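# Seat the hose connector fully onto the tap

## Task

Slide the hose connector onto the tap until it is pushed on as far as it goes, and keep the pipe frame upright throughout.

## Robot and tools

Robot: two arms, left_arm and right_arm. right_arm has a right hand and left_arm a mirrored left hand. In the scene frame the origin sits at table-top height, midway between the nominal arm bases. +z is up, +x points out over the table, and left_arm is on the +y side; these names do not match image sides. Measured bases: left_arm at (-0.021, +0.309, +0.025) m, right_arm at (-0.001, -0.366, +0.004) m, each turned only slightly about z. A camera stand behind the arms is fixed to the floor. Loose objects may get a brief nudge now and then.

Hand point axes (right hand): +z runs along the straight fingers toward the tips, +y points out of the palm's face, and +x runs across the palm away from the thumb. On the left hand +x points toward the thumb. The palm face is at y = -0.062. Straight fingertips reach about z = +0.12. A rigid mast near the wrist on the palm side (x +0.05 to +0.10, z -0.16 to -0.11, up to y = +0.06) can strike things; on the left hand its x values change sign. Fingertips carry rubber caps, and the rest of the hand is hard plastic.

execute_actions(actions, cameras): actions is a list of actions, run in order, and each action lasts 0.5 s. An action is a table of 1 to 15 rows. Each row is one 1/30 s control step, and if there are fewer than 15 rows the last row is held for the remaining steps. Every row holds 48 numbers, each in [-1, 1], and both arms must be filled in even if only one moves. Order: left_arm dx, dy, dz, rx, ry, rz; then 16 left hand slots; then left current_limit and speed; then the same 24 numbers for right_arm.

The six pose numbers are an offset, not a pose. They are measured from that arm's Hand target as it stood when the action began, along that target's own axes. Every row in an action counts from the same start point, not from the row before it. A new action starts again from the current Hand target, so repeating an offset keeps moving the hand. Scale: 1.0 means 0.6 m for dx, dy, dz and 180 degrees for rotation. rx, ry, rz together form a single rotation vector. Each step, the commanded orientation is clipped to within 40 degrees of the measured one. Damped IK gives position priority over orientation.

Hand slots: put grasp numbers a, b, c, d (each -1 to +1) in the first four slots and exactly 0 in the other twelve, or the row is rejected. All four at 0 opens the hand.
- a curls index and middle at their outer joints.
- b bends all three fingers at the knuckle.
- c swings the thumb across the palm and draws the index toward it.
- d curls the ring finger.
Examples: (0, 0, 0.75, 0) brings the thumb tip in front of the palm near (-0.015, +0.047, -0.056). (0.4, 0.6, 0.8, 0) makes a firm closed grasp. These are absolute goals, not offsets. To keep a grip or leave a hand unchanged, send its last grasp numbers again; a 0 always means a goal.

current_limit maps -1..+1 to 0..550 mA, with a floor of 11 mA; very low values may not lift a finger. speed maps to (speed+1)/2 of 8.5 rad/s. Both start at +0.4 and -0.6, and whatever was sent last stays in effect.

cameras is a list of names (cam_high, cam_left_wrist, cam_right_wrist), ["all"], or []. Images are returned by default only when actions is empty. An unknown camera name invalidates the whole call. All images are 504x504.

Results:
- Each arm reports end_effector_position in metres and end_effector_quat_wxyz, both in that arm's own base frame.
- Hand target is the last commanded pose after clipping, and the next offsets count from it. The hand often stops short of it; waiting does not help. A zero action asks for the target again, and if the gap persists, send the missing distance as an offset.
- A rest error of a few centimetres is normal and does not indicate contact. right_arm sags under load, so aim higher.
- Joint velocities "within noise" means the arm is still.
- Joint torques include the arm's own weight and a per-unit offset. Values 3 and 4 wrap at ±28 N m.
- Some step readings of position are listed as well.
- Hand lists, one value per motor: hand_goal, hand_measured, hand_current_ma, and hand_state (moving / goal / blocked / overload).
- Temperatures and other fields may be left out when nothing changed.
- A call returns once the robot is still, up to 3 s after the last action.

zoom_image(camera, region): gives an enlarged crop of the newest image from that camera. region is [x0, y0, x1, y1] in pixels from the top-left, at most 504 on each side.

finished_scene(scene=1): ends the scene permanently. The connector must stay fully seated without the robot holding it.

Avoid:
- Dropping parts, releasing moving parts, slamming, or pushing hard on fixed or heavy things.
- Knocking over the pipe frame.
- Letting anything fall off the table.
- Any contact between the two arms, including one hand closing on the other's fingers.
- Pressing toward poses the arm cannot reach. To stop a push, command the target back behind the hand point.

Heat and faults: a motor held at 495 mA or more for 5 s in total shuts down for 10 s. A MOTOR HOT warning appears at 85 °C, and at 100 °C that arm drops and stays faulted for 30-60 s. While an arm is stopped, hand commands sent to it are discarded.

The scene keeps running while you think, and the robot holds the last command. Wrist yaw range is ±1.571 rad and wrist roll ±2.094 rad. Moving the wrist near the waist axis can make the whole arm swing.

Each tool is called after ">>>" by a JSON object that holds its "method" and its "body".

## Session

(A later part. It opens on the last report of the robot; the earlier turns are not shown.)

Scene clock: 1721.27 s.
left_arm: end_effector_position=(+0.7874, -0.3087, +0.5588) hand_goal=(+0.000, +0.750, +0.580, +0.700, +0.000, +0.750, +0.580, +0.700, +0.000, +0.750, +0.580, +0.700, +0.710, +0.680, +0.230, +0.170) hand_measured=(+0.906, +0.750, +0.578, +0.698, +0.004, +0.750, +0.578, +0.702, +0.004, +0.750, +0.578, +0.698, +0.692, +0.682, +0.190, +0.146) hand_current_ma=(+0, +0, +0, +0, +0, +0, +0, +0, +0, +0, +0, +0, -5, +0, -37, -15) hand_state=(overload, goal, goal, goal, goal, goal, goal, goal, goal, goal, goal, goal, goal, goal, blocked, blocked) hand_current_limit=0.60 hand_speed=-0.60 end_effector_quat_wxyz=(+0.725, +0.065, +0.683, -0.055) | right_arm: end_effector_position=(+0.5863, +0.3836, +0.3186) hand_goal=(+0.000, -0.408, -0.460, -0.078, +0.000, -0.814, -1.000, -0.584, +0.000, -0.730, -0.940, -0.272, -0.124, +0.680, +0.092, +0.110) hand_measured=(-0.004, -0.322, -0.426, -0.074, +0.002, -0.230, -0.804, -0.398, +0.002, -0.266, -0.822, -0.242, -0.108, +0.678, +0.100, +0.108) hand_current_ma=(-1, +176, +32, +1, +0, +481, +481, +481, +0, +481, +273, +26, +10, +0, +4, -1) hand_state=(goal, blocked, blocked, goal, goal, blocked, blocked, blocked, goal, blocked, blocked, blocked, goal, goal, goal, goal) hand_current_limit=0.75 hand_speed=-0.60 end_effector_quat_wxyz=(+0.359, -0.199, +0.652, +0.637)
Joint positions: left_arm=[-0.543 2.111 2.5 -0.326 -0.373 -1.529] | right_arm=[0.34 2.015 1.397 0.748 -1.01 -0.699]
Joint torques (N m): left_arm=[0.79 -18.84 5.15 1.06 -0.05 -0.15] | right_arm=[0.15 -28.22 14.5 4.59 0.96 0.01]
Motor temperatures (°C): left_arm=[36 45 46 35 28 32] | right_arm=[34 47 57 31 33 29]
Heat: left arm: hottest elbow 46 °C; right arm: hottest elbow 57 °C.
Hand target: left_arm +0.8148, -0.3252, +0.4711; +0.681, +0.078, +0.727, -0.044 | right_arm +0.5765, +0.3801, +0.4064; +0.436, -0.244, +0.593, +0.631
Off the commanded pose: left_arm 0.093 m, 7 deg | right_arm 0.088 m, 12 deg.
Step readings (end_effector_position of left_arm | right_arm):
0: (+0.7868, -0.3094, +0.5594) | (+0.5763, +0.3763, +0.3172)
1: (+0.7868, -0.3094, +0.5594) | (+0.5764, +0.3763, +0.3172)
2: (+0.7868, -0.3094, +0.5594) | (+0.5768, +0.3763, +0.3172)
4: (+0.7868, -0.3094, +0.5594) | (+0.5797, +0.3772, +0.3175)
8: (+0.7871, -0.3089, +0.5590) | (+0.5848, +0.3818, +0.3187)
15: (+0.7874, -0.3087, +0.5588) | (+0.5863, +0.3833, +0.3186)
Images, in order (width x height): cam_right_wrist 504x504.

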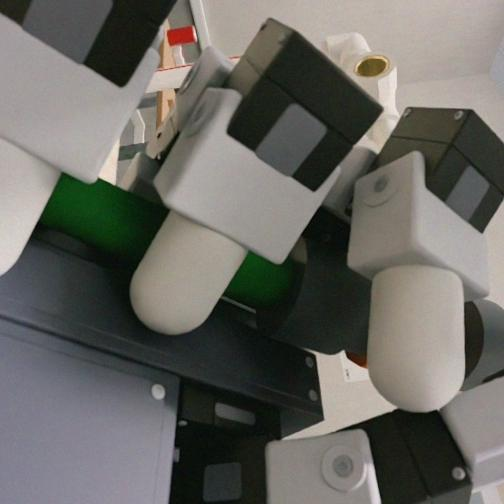

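>>> {"method": "execute_actions", "body": {"actions": [], "cameras": ["cam_high"]}}

>>> {"method": "zoom_image", "body": {"camera": "cam_high", "region": [110, 30, 200, 120]}}

>>> {"method": "zoom_image", "body": {"camera": "cam_high", "region": [70, 160, 230, 320]}}

Scene clock: 1721.97 s.
left_arm: end_effector_position=(+0.7874, -0.3087, +0.5588) hand_goal=(+0.000, +0.750, +0.580, +0.700, +0.000, +0.750, +0.580, +0.700, +0.000, +0.750, +0.580, +0.700, +0.710, +0.680, +0.230, +0.170) hand_measured=(+0.906, +0.750, +0.578, +0.698, +0.004, +0.750, +0.578, +0.702, +0.004, +0.750, +0.578, +0.698, +0.692, +0.682, +0.190, +0.146) hand_current_ma=(+0, +0, +0, +0, +0, +0, +0, +0, +0, +0, +0, +0, -5, +0, -37, -15) hand_state=(overload, goal, goal, goal, goal, goal, goal, goal, goal, goal, goal, goal, goal, goal, blocked, blocked) hand_current_limit=0.60 hand_speed=-0.60 end_effector_quat_wxyz=(+0.725, +0.065, +0.683, -0.055) | right_arm: end_effector_position=(+0.5863, +0.3836, +0.3186) hand_goal=(+0.000, -0.408, -0.460, -0.078, +0.000, -0.814, -1.000, -0.584, +0.000, -0.730, -0.940, -0.272, -0.124, +0.680, +0.092, +0.110) hand_measured=(-0.004, -0.322, -0.426, -0.074, +0.002, -0.230, -0.804, -0.398, +0.002, -0.266, -0.822, -0.242, -0.108, +0.678, +0.100, +0.108) hand_current_ma=(-1, +176, +32, +1, +0, +481, +481, +481, +0, +481, +273, +26, +10, +0, +4, -1) hand_state=(goal, blocked, blocked, goal, goal, blocked, blocked, blocked, goal, blocked, blocked, blocked, goal, goal, goal, goal) hand_current_limit=0.75 hand_speed=-0.60 end_effector_quat_wxyz=(+0.359, -0.199, +0.652, +0.637)
Joint positions: left_arm=[-0.543 2.111 2.5 -0.326 -0.373 -1.529] | right_arm=[0.34 2.015 1.397 0.748 -1.01 -0.699]
Joint velocities: within noise
Joint torques (N m): left_arm=[0.85 -18.84 5.15 1.06 -0.05 -0.15] | right_arm=[0.09 -28.28 14.46 4.56 0.98 0.04]
Motor temperatures (°C): left_arm=[36 44 46 35 28 32] | right_arm=[34 47 57 31 33 29]
Heat: left arm: hottest elbow 46 °C; right arm: hottest elbow 57 °C.
Hand target: left_arm +0.8148, -0.3252, +0.4711; +0.681, +0.078, +0.727, -0.044 | right_arm +0.5765, +0.3801, +0.4064; +0.436, -0.244, +0.593, +0.631
Off the commanded pose: left_arm 0.093 m, 7 deg | right_arm 0.088 m, 12 deg.
Images, in order (width x height): cam_high 504x504.

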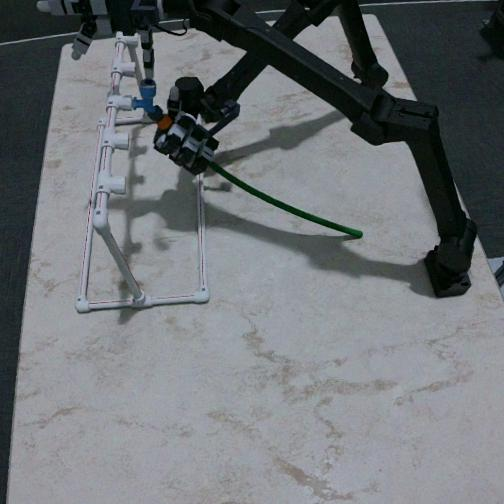

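Scaled by 5.600 from the camera's 504x504 image, which has a finer 720x720 frame.

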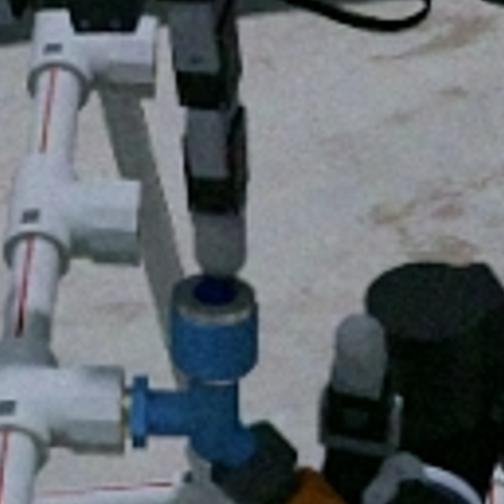

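Scaled by 3.150 from the camera's 504x504 image, which has a finer 720x720 frame.

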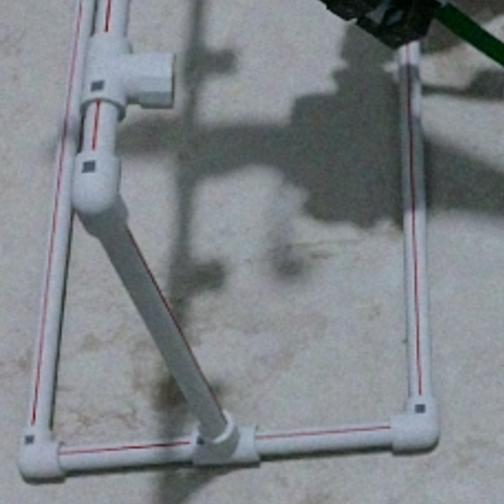

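>>> {"method": "execute_actions", "body": {"actions": [], "cameras": ["cam_right_wrist"]}}

>>> {"method": "zoom_image", "body": {"camera": "cam_right_wrist", "region": [250, 230, 390, 370]}}

>>> {"method": "zoom_image", "body": {"camera": "cam_right_wrist", "region": [320, 320, 380, 380]}}

Scene clock: 1722.53 s.
left_arm: end_effector_position=(+0.7874, -0.3087, +0.5588) hand_goal=(+0.000, +0.750, +0.580, +0.700, +0.000, +0.750, +0.580, +0.700, +0.000, +0.750, +0.580, +0.700, +0.710, +0.680, +0.230, +0.170) hand_measured=(+0.906, +0.750, +0.578, +0.698, +0.004, +0.750, +0.578, +0.702, +0.004, +0.750, +0.578, +0.698, +0.692, +0.682, +0.190, +0.146) hand_current_ma=(+0, +0, +0, +0, +0, +0, +0, +0, +0, +0, +0, +0, -5, +0, -37, -15) hand_state=(overload, goal, goal, goal, goal, goal, goal, goal, goal, goal, goal, goal, goal, goal, blocked, blocked) hand_current_limit=0.60 hand_speed=-0.60 end_effector_quat_wxyz=(+0.725, +0.065, +0.683, -0.055) | right_arm: end_effector_position=(+0.5863, +0.3836, +0.3186) hand_goal=(+0.000, -0.408, -0.460, -0.078, +0.000, -0.814, -1.000, -0.584, +0.000, -0.730, -0.940, -0.272, -0.124, +0.680, +0.092, +0.110) hand_measured=(-0.004, -0.322, -0.426, -0.074, +0.002, -0.230, -0.804, -0.398, +0.002, -0.266, -0.822, -0.242, -0.108, +0.678, +0.100, +0.108) hand_current_ma=(-1, +176, +32, +1, +0, +481, +481, +481, +0, +481, +273, +26, +10, +0, +4, -1) hand_state=(goal, blocked, blocked, goal, goal, blocked, blocked, blocked, goal, blocked, blocked, blocked, goal, goal, goal, goal) hand_current_limit=0.75 hand_speed=-0.60 end_effector_quat_wxyz=(+0.359, -0.199, +0.652, +0.637)
Joint positions: left_arm=[-0.543 2.111 2.5 -0.326 -0.373 -1.529] | right_arm=[0.34 2.015 1.397 0.748 -1.01 -0.699]
Joint velocities: within noise
Joint torques (N m): left_arm=[0.91 -18.84 5.15 1.06 -0.05 -0.15] | right_arm=[0.03 -28.34 14.48 4.59 0.98 0.05]
Motor temperatures (°C): left_arm=[36 44 46 35 28 32] | right_arm=[34 47 57 31 33 29]
Heat: left arm: hottest elbow 46 °C; right arm: hottest elbow 57 °C.
Hand target: left_arm +0.8148, -0.3252, +0.4711; +0.681, +0.078, +0.727, -0.044 | right_arm +0.5765, +0.3801, +0.4064; +0.436, -0.244, +0.593, +0.631
Off the commanded pose: left_arm 0.093 m, 7 deg | right_arm 0.088 m, 12 deg.
Images, in order (width x height): cam_right_wrist 504x504.

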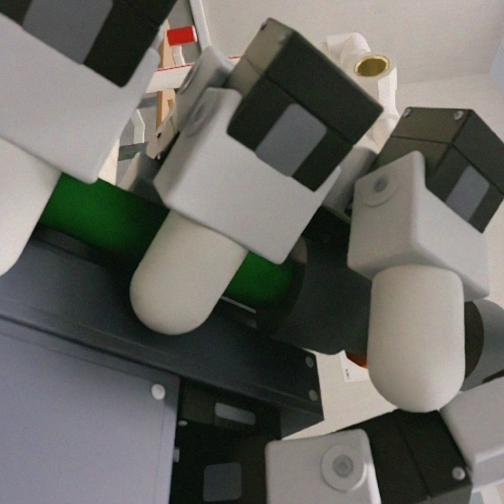

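Scaled by 3.600 from the camera's 504x504 image, which has a finer 720x720 frame.

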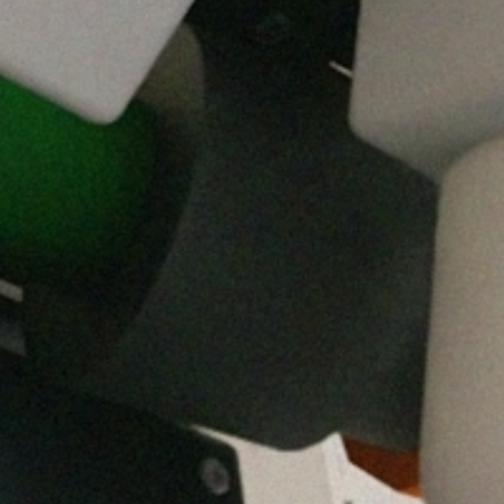

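Scaled by 8.400 from the camera's 504x504 image, which has a finer 720x720 frame.

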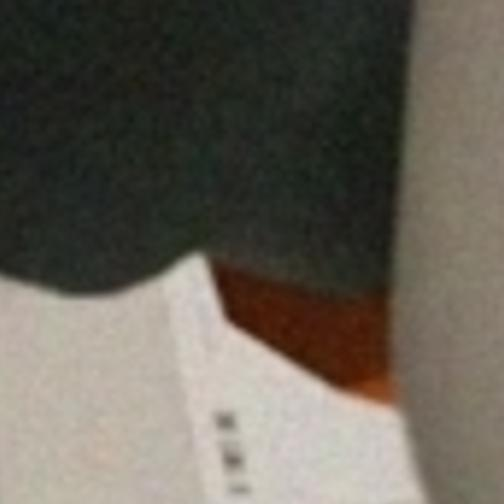

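>>> {"method": "execute_actions", "body": {"actions": [[[0,0,0,0,0,0,0,0,0,0,0,0,0,0,0,0,0,0,0,0,0,0,0.6,-0.6,0.0017,0.0008,-0.0024,-0.0044,0.0054,0,1,0.86,0.55,0.95,0,0,0,0,0,0,0,0,0,0,0,0,0.75,-0.6],[0,0,0,0,0,0,0,0,0,0,0,0,0,0,0,0,0,0,0,0,0,0,0.6,-0.6,0.0033,0.0016,-0.0048,-0.0089,0.0108,0,1,0.86,0.55,0.95,0,0,0,0,0,0,0,0,0,0,0,0,0.75,-0.6],[0,0,0,0,0,0,0,0,0,0,0,0,0,0,0,0,0,0,0,0,0,0,0.6,-0.6,0.005,0.0025,-0.0073,-0.0133,0.0161,0,1,0.86,0.55,0.95,0,0,0,0,0,0,0,0,0,0,0,0,0.75,-0.6],[0,0,0,0,0,0,0,0,0,0,0,0,0,0,0,0,0,0,0,0,0,0,0.6,-0.6,0.0067,0.0033,-0.0097,-0.0177,0.0215,0,1,0.86,0.55,0.95,0,0,0,0,0,0,0,0,0,0,0,0,0.75,-0.6]]], "cameras": ["cam_right_wrist"]}}

>>> {"method": "zoom_image", "body": {"camera": "cam_right_wrist", "region": [404, 280, 504, 380]}}

>>> {"method": "zoom_image", "body": {"camera": "cam_right_wrist", "region": [320, 320, 380, 380]}}

Scene clock: 1724.37 s.
left_arm: end_effector_position=(+0.7871, -0.3085, +0.5595) hand_goal=(+0.000, +0.750, +0.580, +0.700, +0.000, +0.750, +0.580, +0.700, +0.000, +0.750, +0.580, +0.700, +0.710, +0.680, +0.230, +0.170) hand_measured=(+0.906, +0.750, +0.578, +0.698, +0.004, +0.750, +0.578, +0.702, +0.004, +0.750, +0.578, +0.698, +0.692, +0.682, +0.200, +0.148) hand_current_ma=(+0, +0, +0, +0, +0, +0, +0, +0, +0, +0, +0, +0, -4, +0, -22, -13) hand_state=(overload, goal, goal, goal, goal, goal, goal, goal, goal, goal, goal, goal, goal, goal, blocked, blocked) hand_current_limit=0.60 hand_speed=-0.60 end_effector_quat_wxyz=(+0.726, +0.064, +0.683, -0.055) | right_arm: end_effector_position=(+0.5755, +0.3812, +0.3174) hand_goal=(+0.000, -0.408, -0.460, -0.078, +0.000, -0.814, -1.000, -0.584, +0.000, -0.730, -0.940, -0.272, -0.124, +0.680, +0.092, +0.110) hand_measured=(-0.004, -0.322, -0.428, -0.074, +0.002, -0.232, -0.798, -0.404, +0.002, -0.266, -0.822, -0.242, -0.108, +0.678, +0.100, +0.108) hand_current_ma=(-1, +176, +31, +1, +0, +481, +481, +481, +0, +481, +273, +26, +10, +0, +4, -1) hand_state=(goal, blocked, blocked, goal, goal, blocked, blocked, blocked, goal, blocked, blocked, blocked, goal, goal, goal, goal) hand_current_limit=0.75 hand_speed=-0.60 end_effector_quat_wxyz=(+0.335, -0.221, +0.649, +0.647)
Joint positions: left_arm=[-0.543 2.11 2.5 -0.326 -0.373 -1.529] | right_arm=[0.336 2.015 1.397 0.748 -1.082 -0.69]
Joint torques (N m): left_arm=[0.91 -18.78 5.11 1.05 -0.05 -0.15] | right_arm=[-0.56 -27.05 16.68 3.81 -0.11 -0.04]
Motor temperatures (°C): left_arm=[36 44 46 35 28 32] | right_arm=[34 47 57 31 33 29]
Heat: left arm: hottest elbow 46 °C; right arm: hottest elbow 57 °C.
Hand target: left_arm +0.8147, -0.3252, +0.4714; +0.681, +0.078, +0.727, -0.044 | right_arm +0.5718, +0.3756, +0.4031; +0.409, -0.277, +0.590, +0.639
Off the commanded pose: left_arm 0.094 m, 7 deg | right_arm 0.086 m, 13 deg.
Step readings (end_effector_position of left_arm | right_arm):
0: (+0.7874, -0.3087, +0.5588) | (+0.5863, +0.3836, +0.3186)
1: (+0.7874, -0.3087, +0.5588) | (+0.5863, +0.3836, +0.3186)
2: (+0.7874, -0.3087, +0.5588) | (+0.5859, +0.3836, +0.3185)
4: (+0.7874, -0.3087, +0.5588) | (+0.5834, +0.3836, +0.3183)
8: (+0.7872, -0.3086, +0.5591) | (+0.5769, +0.3827, +0.3175)
15: (+0.7871, -0.3085, +0.5595) | (+0.5754, +0.3814, +0.3173)
Images, in order (width x height): cam_right_wrist 504x504.

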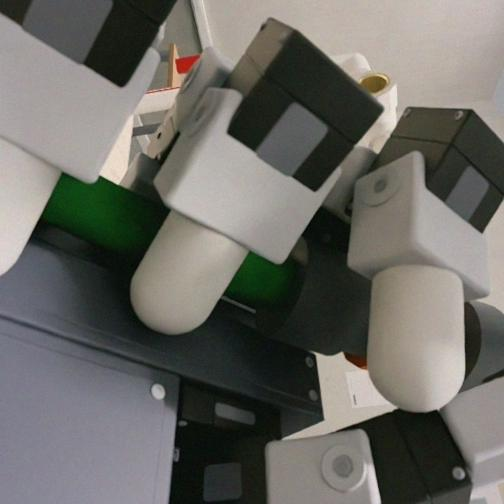

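Scaled by 5.040 from the camera's 504x504 image, which has a finer 720x720 frame.

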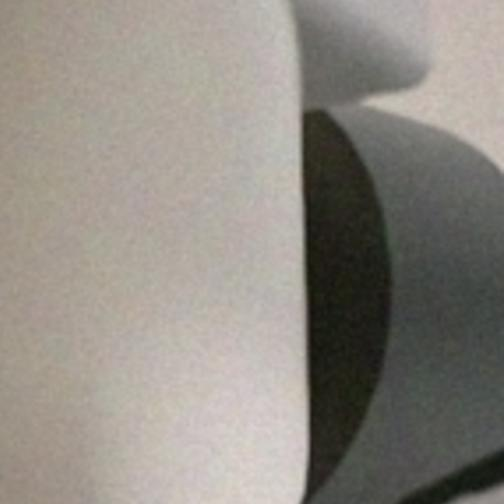

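Scaled by 8.400 from the camera's 504x504 image, which has a finer 720x720 frame.

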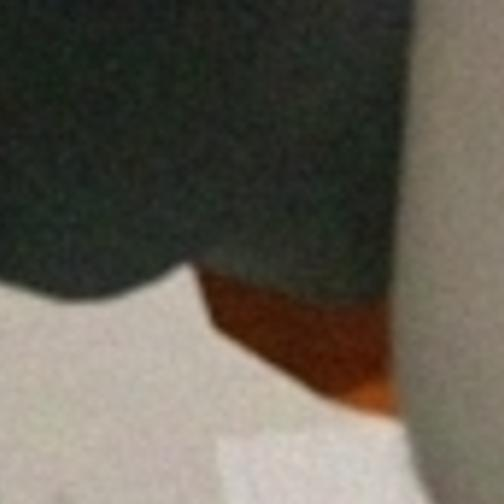

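>>> {"method": "execute_actions", "body": {"actions": [[[0,0,0,0,0,0,0,0,0,0,0,0,0,0,0,0,0,0,0,0,0,0,0.6,-0.6,0,0,0,0,0,0,1,0.9,0.62,0.95,0,0,0,0,0,0,0,0,0,0,0,0,0.75,-0.8]],[[0,0,0,0,0,0,0,0,0,0,0,0,0,0,0,0,0,0,0,0,0,0,0.6,-0.6,0,0,0,0,0,0,1,0.95,0.7,0.95,0,0,0,0,0,0,0,0,0,0,0,0,0.75,-0.8]]], "cameras": ["cam_right_wrist","cam_high"]}}

>>> {"method": "zoom_image", "body": {"camera": "cam_right_wrist", "region": [404, 280, 504, 380]}}

>>> {"method": "zoom_image", "body": {"camera": "cam_right_wrist", "region": [320, 320, 380, 380]}}

Scene clock: 1727.77 s.
left_arm: end_effector_position=(+0.7871, -0.3085, +0.5595) hand_goal=(+0.000, +0.750, +0.580, +0.700, +0.000, +0.750, +0.580, +0.700, +0.000, +0.750, +0.580, +0.700, +0.710, +0.680, +0.230, +0.170) hand_measured=(+0.906, +0.750, +0.578, +0.698, +0.004, +0.750, +0.578, +0.702, +0.004, +0.750, +0.578, +0.698, +0.692, +0.682, +0.200, +0.148) hand_current_ma=(+0, +0, +0, +0, +0, +0, +0, +0, +0, +0, +0, +0, -4, +0, -22, -13) hand_state=(overload, goal, goal, goal, goal, goal, goal, goal, goal, goal, goal, goal, goal, goal, blocked, blocked) hand_current_limit=0.60 hand_speed=-0.60 end_effector_quat_wxyz=(+0.726, +0.064, +0.683, -0.055) | right_arm: end_effector_position=(+0.5754, +0.3812, +0.3174) hand_goal=(+0.000, -0.582, -0.514, -0.060, +0.000, -0.972, -1.000, -0.540, +0.000, -0.828, -0.940, -0.254, -0.380, +0.680, +0.056, +0.106) hand_measured=(-0.010, -0.324, -0.442, -0.060, +0.002, -0.232, -0.798, -0.404, +0.002, -0.266, -0.822, -0.240, -0.130, +0.682, +0.096, +0.108) hand_current_ma=(-3, +481, +119, +0, +0, +481, +481, +350, +0, +481, +273, +7, +481, +1, +67, +0) hand_state=(goal, blocked, blocked, goal, goal, blocked, blocked, blocked, goal, blocked, blocked, goal, blocked, goal, blocked, goal) hand_current_limit=0.75 hand_speed=-0.80 end_effector_quat_wxyz=(+0.334, -0.221, +0.648, +0.647)
Joint positions: left_arm=[-0.543 2.11 2.5 -0.326 -0.373 -1.529] | right_arm=[0.336 2.015 1.397 0.748 -1.083 -0.69]
Joint torques (N m): left_arm=[0.91 -18.84 5.11 1.06 -0.05 -0.15] | right_arm=[-0.56 -27.16 16.65 3.82 -0.09 -0.08]
Motor temperatures (°C): left_arm=[36 44 45 35 28 32] | right_arm=[34 47 58 31 33 29]
Heat: left arm: hottest elbow 45 °C; right arm: hottest elbow 58 °C.
Hand target: left_arm +0.8147, -0.3252, +0.4714; +0.681, +0.078, +0.727, -0.044 | right_arm +0.5717, +0.3756, +0.4031; +0.409, -0.277, +0.590, +0.639
Off the commanded pose: left_arm 0.094 m, 7 deg | right_arm 0.086 m, 13 deg.
Step readings (end_effector_position of left_arm | right_arm):
0: (+0.7871, -0.3085, +0.5595) | (+0.5755, +0.3812, +0.3174)
1: (+0.7871, -0.3085, +0.5595) | (+0.5755, +0.3812, +0.3174)
2: (+0.7871, -0.3085, +0.5595) | (+0.5755, +0.3812, +0.3174)
4: (+0.7871, -0.3085, +0.5595) | (+0.5755, +0.3812, +0.3174)
8: (+0.7871, -0.3085, +0.5595) | (+0.5755, +0.3812, +0.3174)
15: (+0.7871, -0.3085, +0.5595) | (+0.5755, +0.3812, +0.3174)
16: (+0.7871, -0.3085, +0.5595) | (+0.5755, +0.3812, +0.3174)
17: (+0.7871, -0.3085, +0.5595) | (+0.5755, +0.3812, +0.3174)
19: (+0.7871, -0.3085, +0.5595) | (+0.5754, +0.3812, +0.3174)
23: (+0.7871, -0.3085, +0.5595) | (+0.5754, +0.3812, +0.3174)
30: (+0.7871, -0.3085, +0.5595) | (+0.5754, +0.3812, +0.3174)
Images, in order (width x height): cam_high 504x504, cam_right_wrist 504x504.

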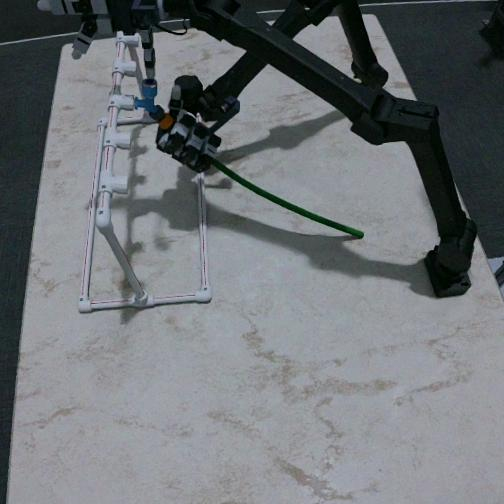

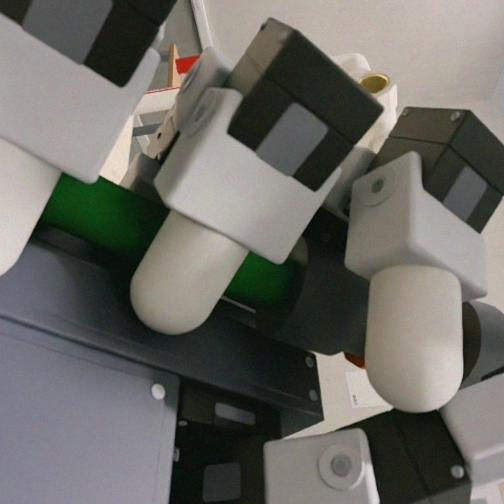

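Scaled by 5.040 from the camera's 504x504 image, which has a finer 720x720 frame.

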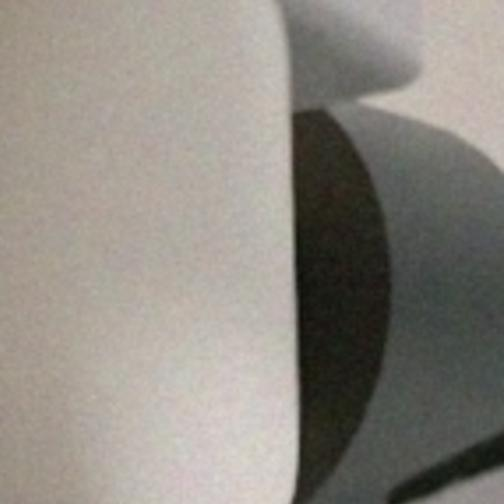

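Scaled by 8.400 from the camera's 504x504 image, which has a finer 720x720 frame.

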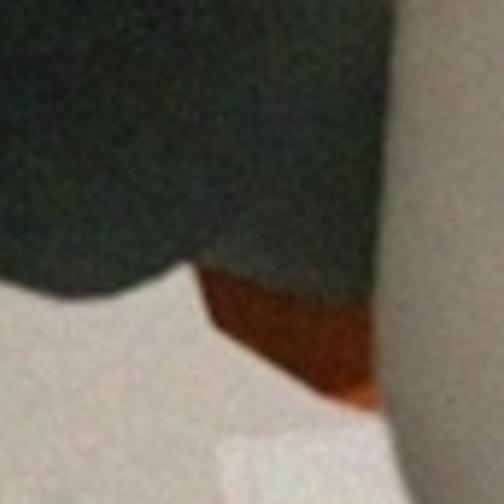

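>>> {"method": "execute_actions", "body": {"actions": [[[0,0,0,0,0,0,0,0,0,0,0,0,0,0,0,0,0,0,0,0,0,0,0.6,-0.6,-0.0018,-0.0009,0.0026,0.0047,-0.0057,0,1,0.95,0.7,0.95,0,0,0,0,0,0,0,0,0,0,0,0,0.75,-0.8],[0,0,0,0,0,0,0,0,0,0,0,0,0,0,0,0,0,0,0,0,0,0,0.6,-0.6,-0.0036,-0.0018,0.0052,0.0095,-0.0115,0,1,0.95,0.7,0.95,0,0,0,0,0,0,0,0,0,0,0,0,0.75,-0.8],[0,0,0,0,0,0,0,0,0,0,0,0,0,0,0,0,0,0,0,0,0,0,0.6,-0.6,-0.0053,-0.0027,0.0077,0.0141,-0.0172,0,1,0.95,0.7,0.95,0,0,0,0,0,0,0,0,0,0,0,0,0.75,-0.8]]], "cameras": ["cam_right_wrist"]}}

>>> {"method": "zoom_image", "body": {"camera": "cam_right_wrist", "region": [404, 280, 504, 380]}}

>>> {"method": "zoom_image", "body": {"camera": "cam_right_wrist", "region": [320, 320, 380, 380]}}

Scene clock: 1729.00 s.
left_arm: end_effector_position=(+0.7871, -0.3086, +0.5594) hand_goal=(+0.000, +0.750, +0.580, +0.700, +0.000, +0.750, +0.580, +0.700, +0.000, +0.750, +0.580, +0.700, +0.710, +0.680, +0.230, +0.170) hand_measured=(+0.906, +0.750, +0.578, +0.698, +0.004, +0.750, +0.578, +0.702, +0.004, +0.750, +0.578, +0.698, +0.696, +0.682, +0.200, +0.148) hand_current_ma=(+0, +0, +0, +0, +0, +0, +0, +0, +0, +0, +0, +0, -3, +0, -22, -13) hand_state=(overload, goal, goal, goal, goal, goal, goal, goal, goal, goal, goal, goal, goal, goal, blocked, blocked) hand_current_limit=0.60 hand_speed=-0.60 end_effector_quat_wxyz=(+0.726, +0.064, +0.683, -0.055) | right_arm: end_effector_position=(+0.5833, +0.3828, +0.3186) hand_goal=(+0.000, -0.582, -0.514, -0.060, +0.000, -0.972, -1.000, -0.540, +0.000, -0.828, -0.940, -0.254, -0.380, +0.680, +0.056, +0.106) hand_measured=(-0.010, -0.324, -0.442, -0.060, +0.002, -0.232, -0.798, -0.404, +0.002, -0.266, -0.822, -0.240, -0.130, +0.682, +0.096, +0.108) hand_current_ma=(-3, +481, +119, +0, +0, +481, +481, +350, +0, +481, +273, +7, +481, +1, +67, +0) hand_state=(goal, blocked, blocked, goal, goal, blocked, blocked, blocked, goal, blocked, blocked, goal, blocked, goal, blocked, goal) hand_current_limit=0.75 hand_speed=-0.80 end_effector_quat_wxyz=(+0.356, -0.206, +0.650, +0.639)
Joint positions: left_arm=[-0.543 2.11 2.5 -0.326 -0.372 -1.53] | right_arm=[0.338 2.015 1.397 0.752 -1.027 -0.7]
Joint torques (N m): left_arm=[0.91 -18.73 5.11 1.06 -0.05 -0.14] | right_arm=[-0.03 -28.16 14.83 4.33 0.88 0.06]
Motor temperatures (°C): left_arm=[36 44 45 35 28 32] | right_arm=[34 47 58 31 33 29]
Heat: left arm: hottest elbow 45 °C; right arm: hottest elbow 58 °C.
Hand target: left_arm +0.8147, -0.3252, +0.4714; +0.681, +0.078, +0.727, -0.044 | right_arm +0.5753, +0.3794, +0.4056; +0.431, -0.251, +0.593, +0.633
Off the commanded pose: left_arm 0.094 m, 7 deg | right_arm 0.087 m, 12 deg.
Step readings (end_effector_position of left_arm | right_arm):
0: (+0.7871, -0.3085, +0.5595) | (+0.5754, +0.3812, +0.3174)
1: (+0.7871, -0.3085, +0.5595) | (+0.5755, +0.3812, +0.3174)
2: (+0.7871, -0.3085, +0.5595) | (+0.5762, +0.3812, +0.3175)
4: (+0.7871, -0.3085, +0.5595) | (+0.5789, +0.3813, +0.3178)
8: (+0.7871, -0.3085, +0.5595) | (+0.5826, +0.3821, +0.3186)
15: (+0.7871, -0.3086, +0.5594) | (+0.5833, +0.3828, +0.3186)
Images, in order (width x height): cam_right_wrist 504x504.

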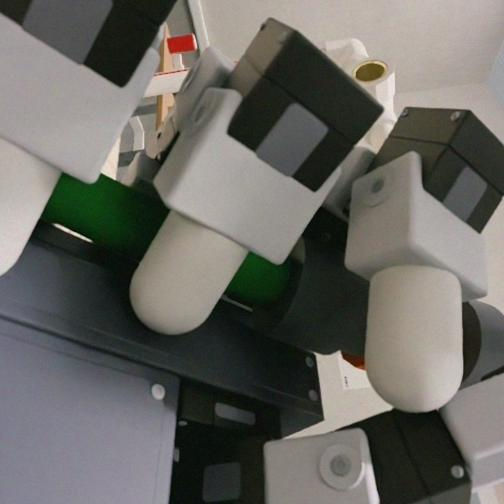

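Scaled by 5.040 from the camera's 504x504 image, which has a finer 720x720 frame.

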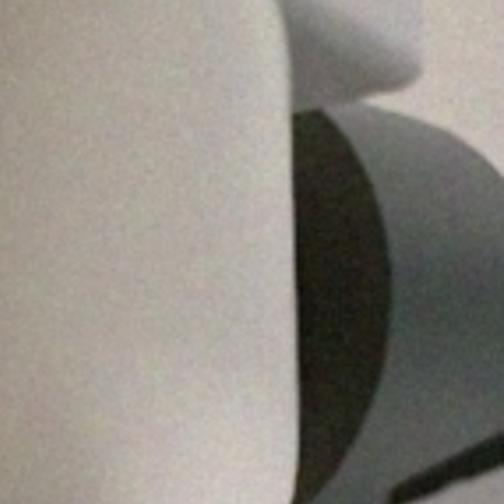

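Scaled by 8.400 from the camera's 504x504 image, which has a finer 720x720 frame.

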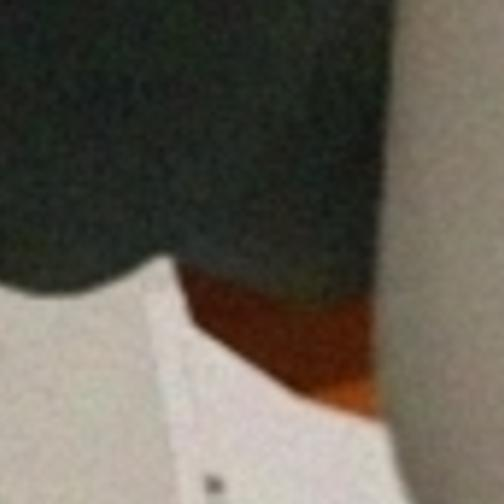

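>>> {"method": "execute_actions", "body": {"actions": [[[0.011,-0.0001,0.0027,0,0.002,0,0,0,0,0,0,0,0,0,0,0,0,0,0,0,0,0,0.6,-0.6,-0.0113,0.0052,0.0033,-0.0026,-0.0022,-0.0054,1,0.95,0.7,0.95,0,0,0,0,0,0,0,0,0,0,0,0,0.75,-0.8],[0.022,-0.0002,0.0053,0,0.004,0,0,0,0,0,0,0,0,0,0,0,0,0,0,0,0,0,0.6,-0.6,-0.0227,0.0103,0.0065,-0.0051,-0.0045,-0.0108,1,0.95,0.7,0.95,0,0,0,0,0,0,0,0,0,0,0,0,0.75,-0.8],[0.033,-0.0003,0.008,0,0.006,0,0,0,0,0,0,0,0,0,0,0,0,0,0,0,0,0,0.6,-0.6,-0.034,0.0155,0.0098,-0.0077,-0.0067,-0.0162,1,0.95,0.7,0.95,0,0,0,0,0,0,0,0,0,0,0,0,0.75,-0.8]]], "cameras": ["cam_right_wrist"]}}

>>> {"method": "zoom_image", "body": {"camera": "cam_right_wrist", "region": [404, 280, 504, 380]}}

>>> {"method": "zoom_image", "body": {"camera": "cam_right_wrist", "region": [320, 320, 380, 380]}}

Scene clock: 1731.20 s.
left_arm: end_effector_position=(+0.7852, -0.3076, +0.5584) hand_goal=(+0.000, +0.750, +0.580, +0.700, +0.000, +0.750, +0.580, +0.700, +0.000, +0.750, +0.580, +0.700, +0.710, +0.680, +0.230, +0.170) hand_measured=(+0.906, +0.750, +0.578, +0.698, +0.004, +0.750, +0.578, +0.702, +0.004, +0.750, +0.578, +0.698, +0.696, +0.682, +0.194, +0.148) hand_current_ma=(+0, +0, +0, +0, +0, +0, +0, +0, +0, +0, +0, +0, -3, +0, -31, -13) hand_state=(overload, goal, goal, goal, goal, goal, goal, goal, goal, goal, goal, goal, goal, goal, blocked, blocked) hand_current_limit=0.60 hand_speed=-0.60 end_effector_quat_wxyz=(+0.727, +0.063, +0.681, -0.057) | right_arm: end_effector_position=(+0.5827, +0.3827, +0.3160) hand_goal=(+0.000, -0.582, -0.514, -0.060, +0.000, -0.972, -1.000, -0.540, +0.000, -0.828, -0.940, -0.254, -0.380, +0.680, +0.056, +0.106) hand_measured=(-0.010, -0.324, -0.442, -0.060, +0.002, -0.234, -0.798, -0.404, +0.002, -0.266, -0.822, -0.240, -0.130, +0.682, +0.096, +0.108) hand_current_ma=(-3, +481, +119, +0, +0, +481, +481, +350, +0, +481, +273, +7, +481, +1, +67, +0) hand_state=(goal, blocked, blocked, goal, goal, blocked, blocked, blocked, goal, blocked, blocked, goal, blocked, goal, blocked, goal) hand_current_limit=0.75 hand_speed=-0.80 end_effector_quat_wxyz=(+0.352, -0.203, +0.653, +0.640)
Joint positions: left_arm=[-0.543 2.094 2.467 -0.305 -0.372 -1.533] | right_arm=[0.339 2.015 1.391 0.752 -1.027 -0.695]
Joint torques (N m): left_arm=[1.08 -17.14 4.62 0.87 -0.05 -0.21] | right_arm=[0.09 -21.07 9.22 2.07 0.15 0.19]
Motor temperatures (°C): left_arm=[36 44 45 35 28 32] | right_arm=[34 47 58 31 33 29]
Heat: left arm: hottest elbow 45 °C; right arm: hottest elbow 58 °C.
Hand target: left_arm +0.8182, -0.3252, +0.4513; +0.674, +0.079, +0.733, -0.043 | right_arm +0.5828, +0.3827, +0.3163; +0.353, -0.204, +0.652, +0.639 (last step not sent: back at the drive's target)
Off the commanded pose: left_arm 0.113 m, 9 deg | right_arm 0.113 m, 16 deg.
led back after a hold (left arm): the arm was led back toward your command in small steps, so it may still be short of it.
led back after a hold (right arm): the arm was led back toward your command in small steps, so it may still be short of it.
Step readings (end_effector_position of left_arm | right_arm):
0: (+0.7871, -0.3086, +0.5594) | (+0.5833, +0.3828, +0.3186)
1: (+0.7871, -0.3086, +0.5594) | (+0.5833, +0.3828, +0.3186)
2: (+0.7869, -0.3084, +0.5599) | (+0.5833, +0.3828, +0.3186) HELD (not all sent) left_arm right_arm
4: (+0.7865, -0.3082, +0.5609) | (+0.5830, +0.3827, +0.3174) HELD (not all sent) left_arm right_arm
8: (+0.7860, -0.3079, +0.5620) | (+0.5828, +0.3826, +0.3165) HELD (not all sent) left_arm right_arm
15: (+0.7860, -0.3079, +0.5620) | (+0.5829, +0.3826, +0.3164) HELD (not all sent) right_arm
HELD (not all sent) left_arm: steps 2 to 14.
HELD (not all sent) right_arm: steps 2 to 13 and 15.
pose unreachable (left arm): on one or more control steps of this call, first in action 0 (counted from 0), this arm could not follow its commanded pose, so it was not sent that pose on those steps. It may still have moved: this result reports where it is.
cause: moving toward the commanded pose would bring a part of the arm too close to another arm (a part of this arm just beyond joint 5 (wrist yaw) and a part of the right arm just beyond its joint 6 (wrist roll), along the way the arms are being sent, or toward where that arm still pushes).
pose unreachable (right arm): on one or more control steps of this call, first in action 0 (counted from 0), this arm could not follow its commanded pose, so it was not sent that pose on those steps. It may still have moved: this result reports where it is.
cause: moving toward the commanded pose would bring a part of the arm too close to another arm (a part of this arm just beyond joint 6 (wrist roll) and a part of the left arm just beyond its joint 5 (wrist yaw), along the way the arms are being sent, or toward where that arm still pushes).
Images, in order (width x height): cam_right_wrist 504x504.

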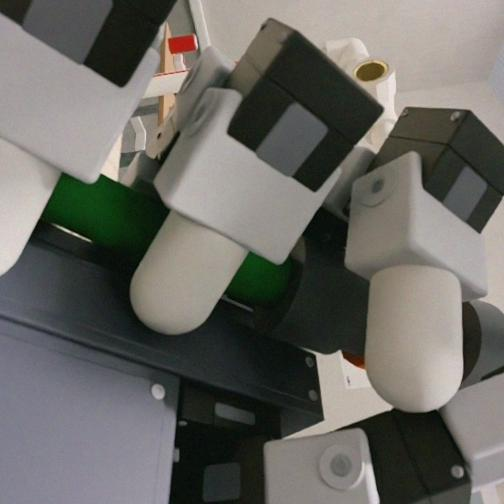

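Scaled by 5.040 from the camera's 504x504 image, which has a finer 720x720 frame.

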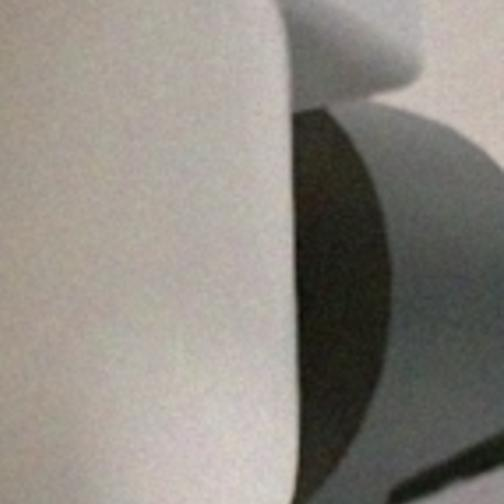

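Scaled by 8.400 from the camera's 504x504 image, which has a finer 720x720 frame.

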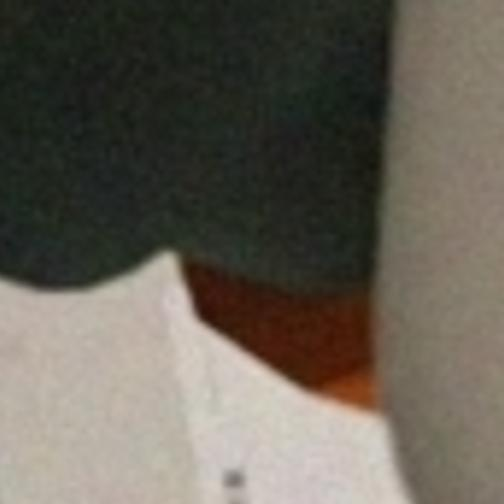

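>>> {"method": "execute_actions", "body": {"actions": [[[-0.036,0.0004,-0.0097,0,-0.01,0,0,0,0,0,0,0,0,0,0,0,0,0,0,0,0,0,0.6,-0.6,0,0,0,0,0,0,1,0.95,0.7,0.95,0,0,0,0,0,0,0,0,0,0,0,0,0.75,-0.8],[-0.072,0.0008,-0.0195,0,-0.02,0,0,0,0,0,0,0,0,0,0,0,0,0,0,0,0,0,0.6,-0.6,0,0,0,0,0,0,1,0.95,0.7,0.95,0,0,0,0,0,0,0,0,0,0,0,0,0.75,-0.8],[-0.108,0.0012,-0.0292,0,-0.03,0,0,0,0,0,0,0,0,0,0,0,0,0,0,0,0,0,0.6,-0.6,0,0,0,0,0,0,1,0.95,0.7,0.95,0,0,0,0,0,0,0,0,0,0,0,0,0.75,-0.8],[-0.144,0.0016,-0.039,0,-0.04,0,0,0,0,0,0,0,0,0,0,0,0,0,0,0,0,0,0.6,-0.6,0,0,0,0,0,0,1,0.95,0.7,0.95,0,0,0,0,0,0,0,0,0,0,0,0,0.75,-0.8],[-0.18,0.002,-0.0487,0,-0.05,0,0,0,0,0,0,0,0,0,0,0,0,0,0,0,0,0,0.6,-0.6,0,0,0,0,0,0,1,0.95,0.7,0.95,0,0,0,0,0,0,0,0,0,0,0,0,0.75,-0.8]],[[-0.03,0,-0.03,0,0,0,0,0,0,0,0,0,0,0,0,0,0,0,0,0,0,0,0.6,-0.6,0,0,0,0,0,0,1,0.95,0.7,0.95,0,0,0,0,0,0,0,0,0,0,0,0,0.75,-0.8],[-0.06,0,-0.05,0,0,0,0,0,0,0,0,0,0,0,0,0,0,0,0,0,0,0,0.6,-0.6,0,0,0,0,0,0,1,0.95,0.7,0.95,0,0,0,0,0,0,0,0,0,0,0,0,0.75,-0.8]]], "cameras": ["cam_high","cam_right_wrist"]}}

Scene clock: 1740.93 s.
left_arm: end_effector_position=(+0.7801, -0.3276, +0.5577) hand_goal=(+0.000, +0.750, +0.580, +0.700, +0.000, +0.750, +0.580, +0.700, +0.000, +0.750, +0.580, +0.700, +0.710, +0.680, +0.230, +0.170) hand_measured=(+0.906, +0.750, +0.578, +0.698, +0.004, +0.750, +0.578, +0.702, +0.004, +0.750, +0.578, +0.698, +0.708, +0.682, +0.228, +0.168) hand_current_ma=(+0, +0, +0, +0, +0, +0, +0, +0, +0, +0, +0, +0, +0, +0, +0, +0) hand_state=(overload, goal, goal, goal, goal, goal, goal, goal, goal, goal, goal, goal, goal, goal, goal, goal) hand_current_limit=0.60 hand_speed=-0.60 end_effector_quat_wxyz=(+0.714, +0.083, +0.694, -0.043) | right_arm: end_effector_position=(+0.5827, +0.3827, +0.3160) hand_goal=(+0.000, -0.582, -0.514, -0.060, +0.000, -0.972, -1.000, -0.540, +0.000, -0.828, -0.940, -0.254, -0.380, +0.680, +0.056, +0.106) hand_measured=(-0.010, -0.324, -0.442, -0.060, +0.002, -0.234, -0.798, -0.404, +0.002, -0.266, -0.822, -0.240, -0.130, +0.682, +0.096, +0.108) hand_current_ma=(-3, +481, +119, +0, +0, +481, +481, +350, +0, +481, +273, +7, +481, +1, +67, +0) hand_state=(goal, blocked, blocked, goal, goal, blocked, blocked, blocked, goal, blocked, blocked, goal, blocked, goal, blocked, goal) hand_current_limit=0.75 hand_speed=-0.80 end_effector_quat_wxyz=(+0.352, -0.203, +0.653, +0.640)
Joint positions: left_arm=[-0.571 2.14 2.563 -0.398 -0.393 -1.502] | right_arm=[0.339 2.015 1.391 0.752 -1.027 -0.695]
Joint torques (N m): left_arm=[0.73 -26.7 12.4 1.69 -0.18 0.16] | right_arm=[0.03 -20.95 9.24 2.07 0.16 0.19]
Motor temperatures (°C): left_arm=[36 44 45 35 28 32] | right_arm=[34 47 57 31 33 29]
Heat: left arm: hottest elbow 45 °C; right arm: hottest elbow 57 °C.
Hand target: left_arm +0.7661, -0.3208, +0.5950; +0.730, +0.075, +0.678, -0.049 | right_arm +0.5827, +0.3827, +0.3163; +0.353, -0.204, +0.652, +0.639
Off the commanded pose: left_arm 0.040 m, 3 deg | right_arm 0.000 m, 0 deg.
Step readings (end_effector_position of left_arm | right_arm):
0: (+0.7852, -0.3076, +0.5582) | (+0.5827, +0.3827, +0.3160)
1: (+0.7851, -0.3075, +0.5585) | (+0.5827, +0.3827, +0.3160)
2: (+0.7851, -0.3075, +0.5586) | (+0.5827, +0.3827, +0.3160)
4: (+0.7850, -0.3075, +0.5590) | (+0.5827, +0.3827, +0.3160)
8: (+0.7870, -0.3086, +0.5636) | (+0.5827, +0.3827, +0.3160)
15: (+0.7919, -0.3120, +0.5657) | (+0.5827, +0.3827, +0.3160)
16: (+0.7920, -0.3124, +0.5657) | (+0.5827, +0.3827, +0.3160)
17: (+0.7916, -0.3125, +0.5651) | (+0.5827, +0.3827, +0.3160)
19: (+0.7899, -0.3123, +0.5645) | (+0.5827, +0.3827, +0.3160)
23: (+0.7853, -0.3167, +0.5607) | (+0.5827, +0.3827, +0.3160)
30: (+0.7807, -0.3266, +0.5577) | (+0.5827, +0.3827, +0.3160)
Images, in order (width x height): cam_high 504x504, cam_right_wrist 504x504.

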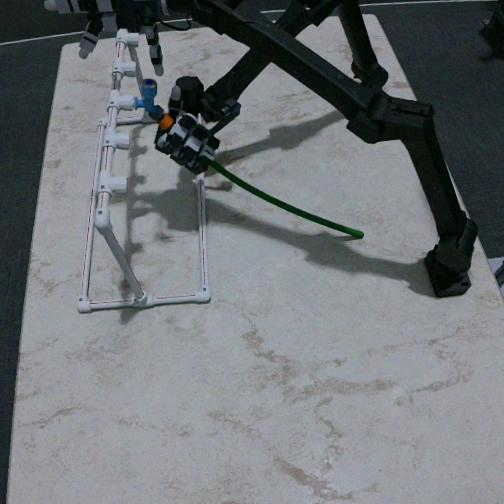

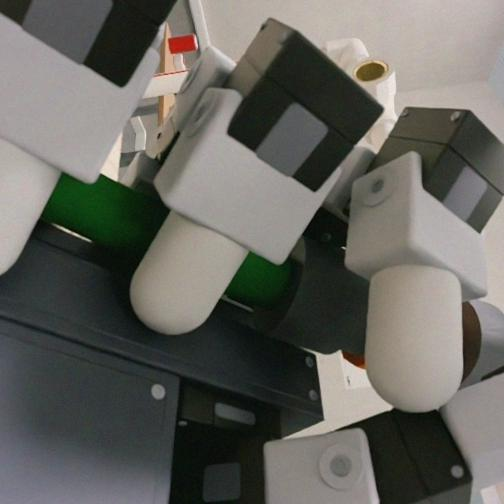

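>>> {"method": "execute_actions", "body": {"actions": [[[-0.0202,0.0063,-0.0064,0,0,0,0.0,0,0,0,0,0,0,0,0,0,0,0,0,0,0,0,0.6,-0.6,0,0,0,0,0,0,1,0.95,0.7,0.95,0,0,0,0,0,0,0,0,0,0,0,0,0.75,-0.8],[-0.0404,0.0125,-0.0127,0,0,0,0,0,0,0,0,0,0,0,0,0,0,0,0,0,0,0,0.6,-0.6,0,0,0,0,0,0,1,0.95,0.7,0.95,0,0,0,0,0,0,0,0,0,0,0,0,0.75,-0.8],[-0.0606,0.0188,-0.0191,0,0,0,0,0,0,0,0,0,0,0,0,0,0,0,0,0,0,0,0.6,-0.6,0,0,0,0,0,0,1,0.95,0.7,0.95,0,0,0,0,0,0,0,0,0,0,0,0,0.75,-0.8],[-0.0808,0.025,-0.0254,0,0,0,0,0,0,0,0,0,0,0,0,0,0,0,0,0,0,0,0.6,-0.6,0,0,0,0,0,0,1,0.95,0.7,0.95,0,0,0,0,0,0,0,0,0,0,0,0,0.75,-0.8],[-0.101,0.0313,-0.0318,0,0,0,0,0,0,0,0,0,0,0,0,0,0,0,0,0,0,0,0.6,-0.6,0,0,0,0,0,0,1,0.95,0.7,0.95,0,0,0,0,0,0,0,0,0,0,0,0,0.75,-0.8]],[[-0.001,0.0162,-0.0232,-0.0113,0.0012,-0.004,0,0,0,0,0,0,0,0,0,0,0,0,0,0,0,0,0.6,-0.6,0,0,0,0,0,0,1,0.95,0.7,0.95,0,0,0,0,0,0,0,0,0,0,0,0,0.75,-0.8],[-0.002,0.0324,-0.0464,-0.0226,0.0024,-0.008,0,0,0.5,0,0,0,0,0,0,0,0,0,0,0,0,0,0.6,-0.6,0,0,0,0,0,0,1,0.95,0.7,0.95,0,0,0,0,0,0,0,0,0,0,0,0,0.75,-0.8],[-0.003,0.0487,-0.0696,-0.0339,0.0036,-0.012,0,0,0.5,0,0,0,0,0,0,0,0,0,0,0,0,0,0.6,-0.6,0,0,0,0,0,0,1,0.95,0.7,0.95,0,0,0,0,0,0,0,0,0,0,0,0,0.75,-0.8],[-0.004,0.065,-0.093,-0.0452,0.0048,-0.016,0,0,0.5,0,0,0,0,0,0,0,0,0,0,0,0,0,0.6,-0.6,0,0,0,0,0,0,1,0.95,0.7,0.95,0,0,0,0,0,0,0,0,0,0,0,0,0.75,-0.8],[-0.0047,0.0811,-0.116,-0.0565,0.006,-0.0201,0,0,0.5,0,0,0,0,0,0,0,0,0,0,0,0,0,0.6,-0.6,0,0,0,0,0,0,1,0.95,0.7,0.95,0,0,0,0,0,0,0,0,0,0,0,0,0.75,-0.8]],[[0.0083,0.0233,-0.02,0,0,0,0,0,1,0,0,0,0,0,0,0,0,0,0,0,0,0,0.6,-0.6,0,0,0,0,0,0,1,0.95,0.7,0.95,0,0,0,0,0,0,0,0,0,0,0,0,0.75,-0.8],[0.0167,0.0467,-0.04,0,0,0,0,0,1,0,0,0,0,0,0,0,0,0,0,0,0,0,0.6,-0.6,0,0,0,0,0,0,1,0.95,0.7,0.95,0,0,0,0,0,0,0,0,0,0,0,0,0.75,-0.8],[0.025,0.07,-0.0595,0,0,0,0,0,1,0,0,0,0,0,0,0,0,0,0,0,0,0,0.6,-0.6,0,0,0,0,0,0,1,0.95,0.7,0.95,0,0,0,0,0,0,0,0,0,0,0,0,0.75,-0.8],[0.0333,0.0933,-0.079,0,0,0,0,0,1,0,0,0,0,0,0,0,0,0,0,0,0,0,0.6,-0.6,0,0,0,0,0,0,1,0.95,0.7,0.95,0,0,0,0,0,0,0,0,0,0,0,0,0.75,-0.8],[0.0417,0.1167,-0.099,0,0,0,0,0,1,0,0,0,0,0,0,0,0,0,0,0,0,0,0.6,-0.6,0,0,0,0,0,0,1,0.95,0.7,0.95,0,0,0,0,0,0,0,0,0,0,0,0,0.75,-0.8]]], "cameras": ["cam_high","cam_left_wrist"]}}

Scene clock: 1745.30 s.
left_arm: end_effector_position=(+0.6304, -0.1734, +0.6167) hand_goal=(+0.000, +0.400, +0.030, +0.700, +0.000, +0.750, +0.580, +1.000, +0.000, +1.000, +0.580, +0.700, -0.990, +0.680, -0.020, +0.020) hand_measured=(+0.906, +0.402, +0.036, +0.698, +0.004, +0.750, +0.578, +0.998, +0.004, +0.998, +0.578, +0.698, -0.970, +0.682, -0.018, +0.022) hand_current_ma=(+0, +0, +0, +0, +0, +0, +0, +0, +0, +0, +0, +0, +6, +0, +0, +0) hand_state=(overload, goal, goal, goal, goal, goal, goal, goal, goal, goal, goal, goal, goal, goal, goal, goal) hand_current_limit=0.60 hand_speed=-0.60 end_effector_quat_wxyz=(+0.711, -0.016, +0.702, -0.009) | right_arm: end_effector_position=(+0.5827, +0.3827, +0.3160) hand_goal=(+0.000, -0.582, -0.514, -0.060, +0.000, -0.972, -1.000, -0.540, +0.000, -0.828, -0.940, -0.254, -0.380, +0.680, +0.056, +0.106) hand_measured=(-0.010, -0.324, -0.442, -0.060, +0.002, -0.234, -0.798, -0.404, +0.002, -0.266, -0.822, -0.240, -0.130, +0.682, +0.096, +0.108) hand_current_ma=(-3, +481, +119, +0, +0, +481, +481, +350, +0, +481, +273, +7, +481, +1, +67, +0) hand_state=(goal, blocked, blocked, goal, goal, blocked, blocked, blocked, goal, blocked, blocked, goal, blocked, goal, blocked, goal) hand_current_limit=0.75 hand_speed=-0.80 end_effector_quat_wxyz=(+0.352, -0.203, +0.653, +0.640)
Joint positions: left_arm=[-0.515 1.579 1.928 -0.335 -0.525 -1.599] | right_arm=[0.339 2.015 1.391 0.752 -1.027 -0.695]
Joint torques (N m): left_arm=[0.79 -17.08 8.95 2.58 -0.04 0.34] | right_arm=[-0.09 -20.95 9.22 2.07 0.17 0.2]
Motor temperatures (°C): left_arm=[36 44 46 35 28 32] | right_arm=[34 47 57 31 33 29]
Heat: left arm: hottest elbow 46 °C; right arm: hottest elbow 57 °C.
Hand target: left_arm +0.6279, -0.1717, +0.6247; +0.725, -0.011, +0.689, -0.011 | right_arm +0.5827, +0.3827, +0.3163; +0.353, -0.204, +0.652, +0.639
Off the commanded pose: left_arm 0.009 m, 2 deg | right_arm 0.000 m, 0 deg.
Step readings (end_effector_position of left_arm | right_arm):
0: (+0.7801, -0.3276, +0.5577) | (+0.5827, +0.3827, +0.3160)
1: (+0.7801, -0.3276, +0.5575) | (+0.5827, +0.3827, +0.3160)
2: (+0.7801, -0.3276, +0.5568) | (+0.5827, +0.3827, +0.3160)
4: (+0.7792, -0.3271, +0.5549) | (+0.5827, +0.3827, +0.3160)
8: (+0.7751, -0.3256, +0.5579) | (+0.5827, +0.3827, +0.3160)
15: (+0.7613, -0.3168, +0.5938) | (+0.5827, +0.3827, +0.3160)
16: (+0.7592, -0.3153, +0.5995) | (+0.5827, +0.3827, +0.3160)
17: (+0.7570, -0.3129, +0.6038) | (+0.5827, +0.3827, +0.3160)
19: (+0.7503, -0.3033, +0.6105) | (+0.5827, +0.3827, +0.3160)
23: (+0.7314, -0.2781, +0.6238) | (+0.5827, +0.3827, +0.3160)
30: (+0.6960, -0.2484, +0.6516) | (+0.5827, +0.3827, +0.3160)
31: (+0.6918, -0.2457, +0.6546) | (+0.5827, +0.3827, +0.3160)
32: (+0.6880, -0.2431, +0.6558) | (+0.5827, +0.3827, +0.3160)
34: (+0.6793, -0.2347, +0.6514) | (+0.5827, +0.3827, +0.3160)
38: (+0.6595, -0.2135, +0.6287) | (+0.5827, +0.3827, +0.3160)
45: (+0.6380, -0.1775, +0.6112) | (+0.5827, +0.3827, +0.3160)
Images, in order (width x height): cam_high 504x504, cam_left_wrist 504x504.

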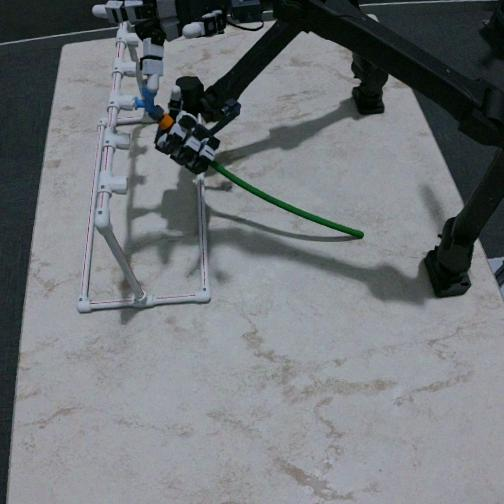

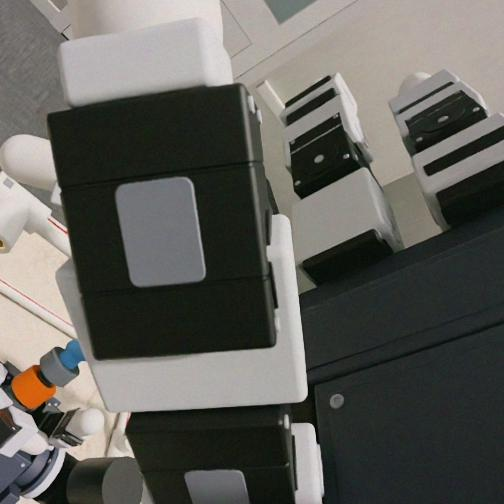

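>>> {"method": "zoom_image", "body": {"camera": "cam_left_wrist", "region": [0, 330, 100, 430]}}

Scaled by 5.040 from the camera's 504x504 image, which has a finer 720x720 frame.

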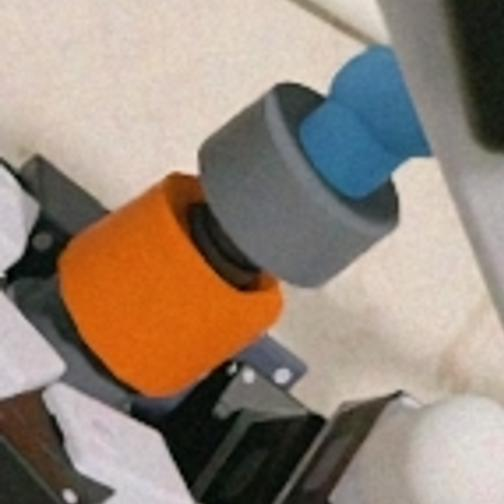

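>>> {"method": "zoom_image", "body": {"camera": "cam_left_wrist", "region": [10, 350, 60, 400]}}

>>> {"method": "zoom_image", "body": {"camera": "cam_left_wrist", "region": [30, 360, 60, 390]}}

Scaled by 10.080 from the camera's 504x504 image, which has a finer 720x720 frame.

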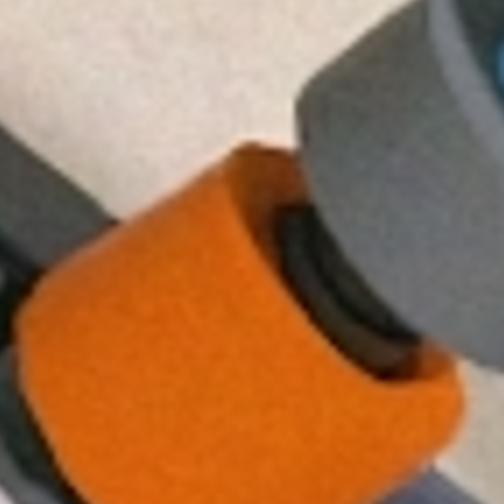

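Scaled by 16.800 from the camera's 504x504 image, which has a finer 720x720 frame.

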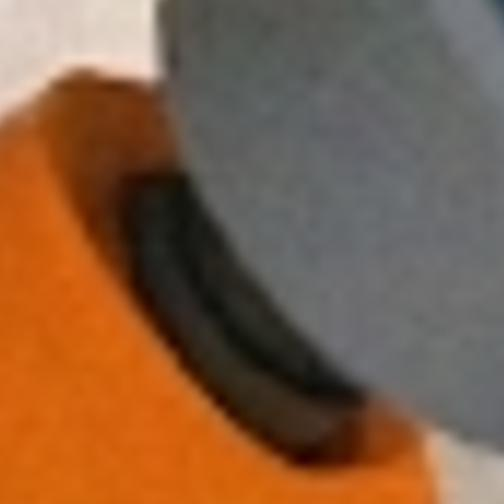

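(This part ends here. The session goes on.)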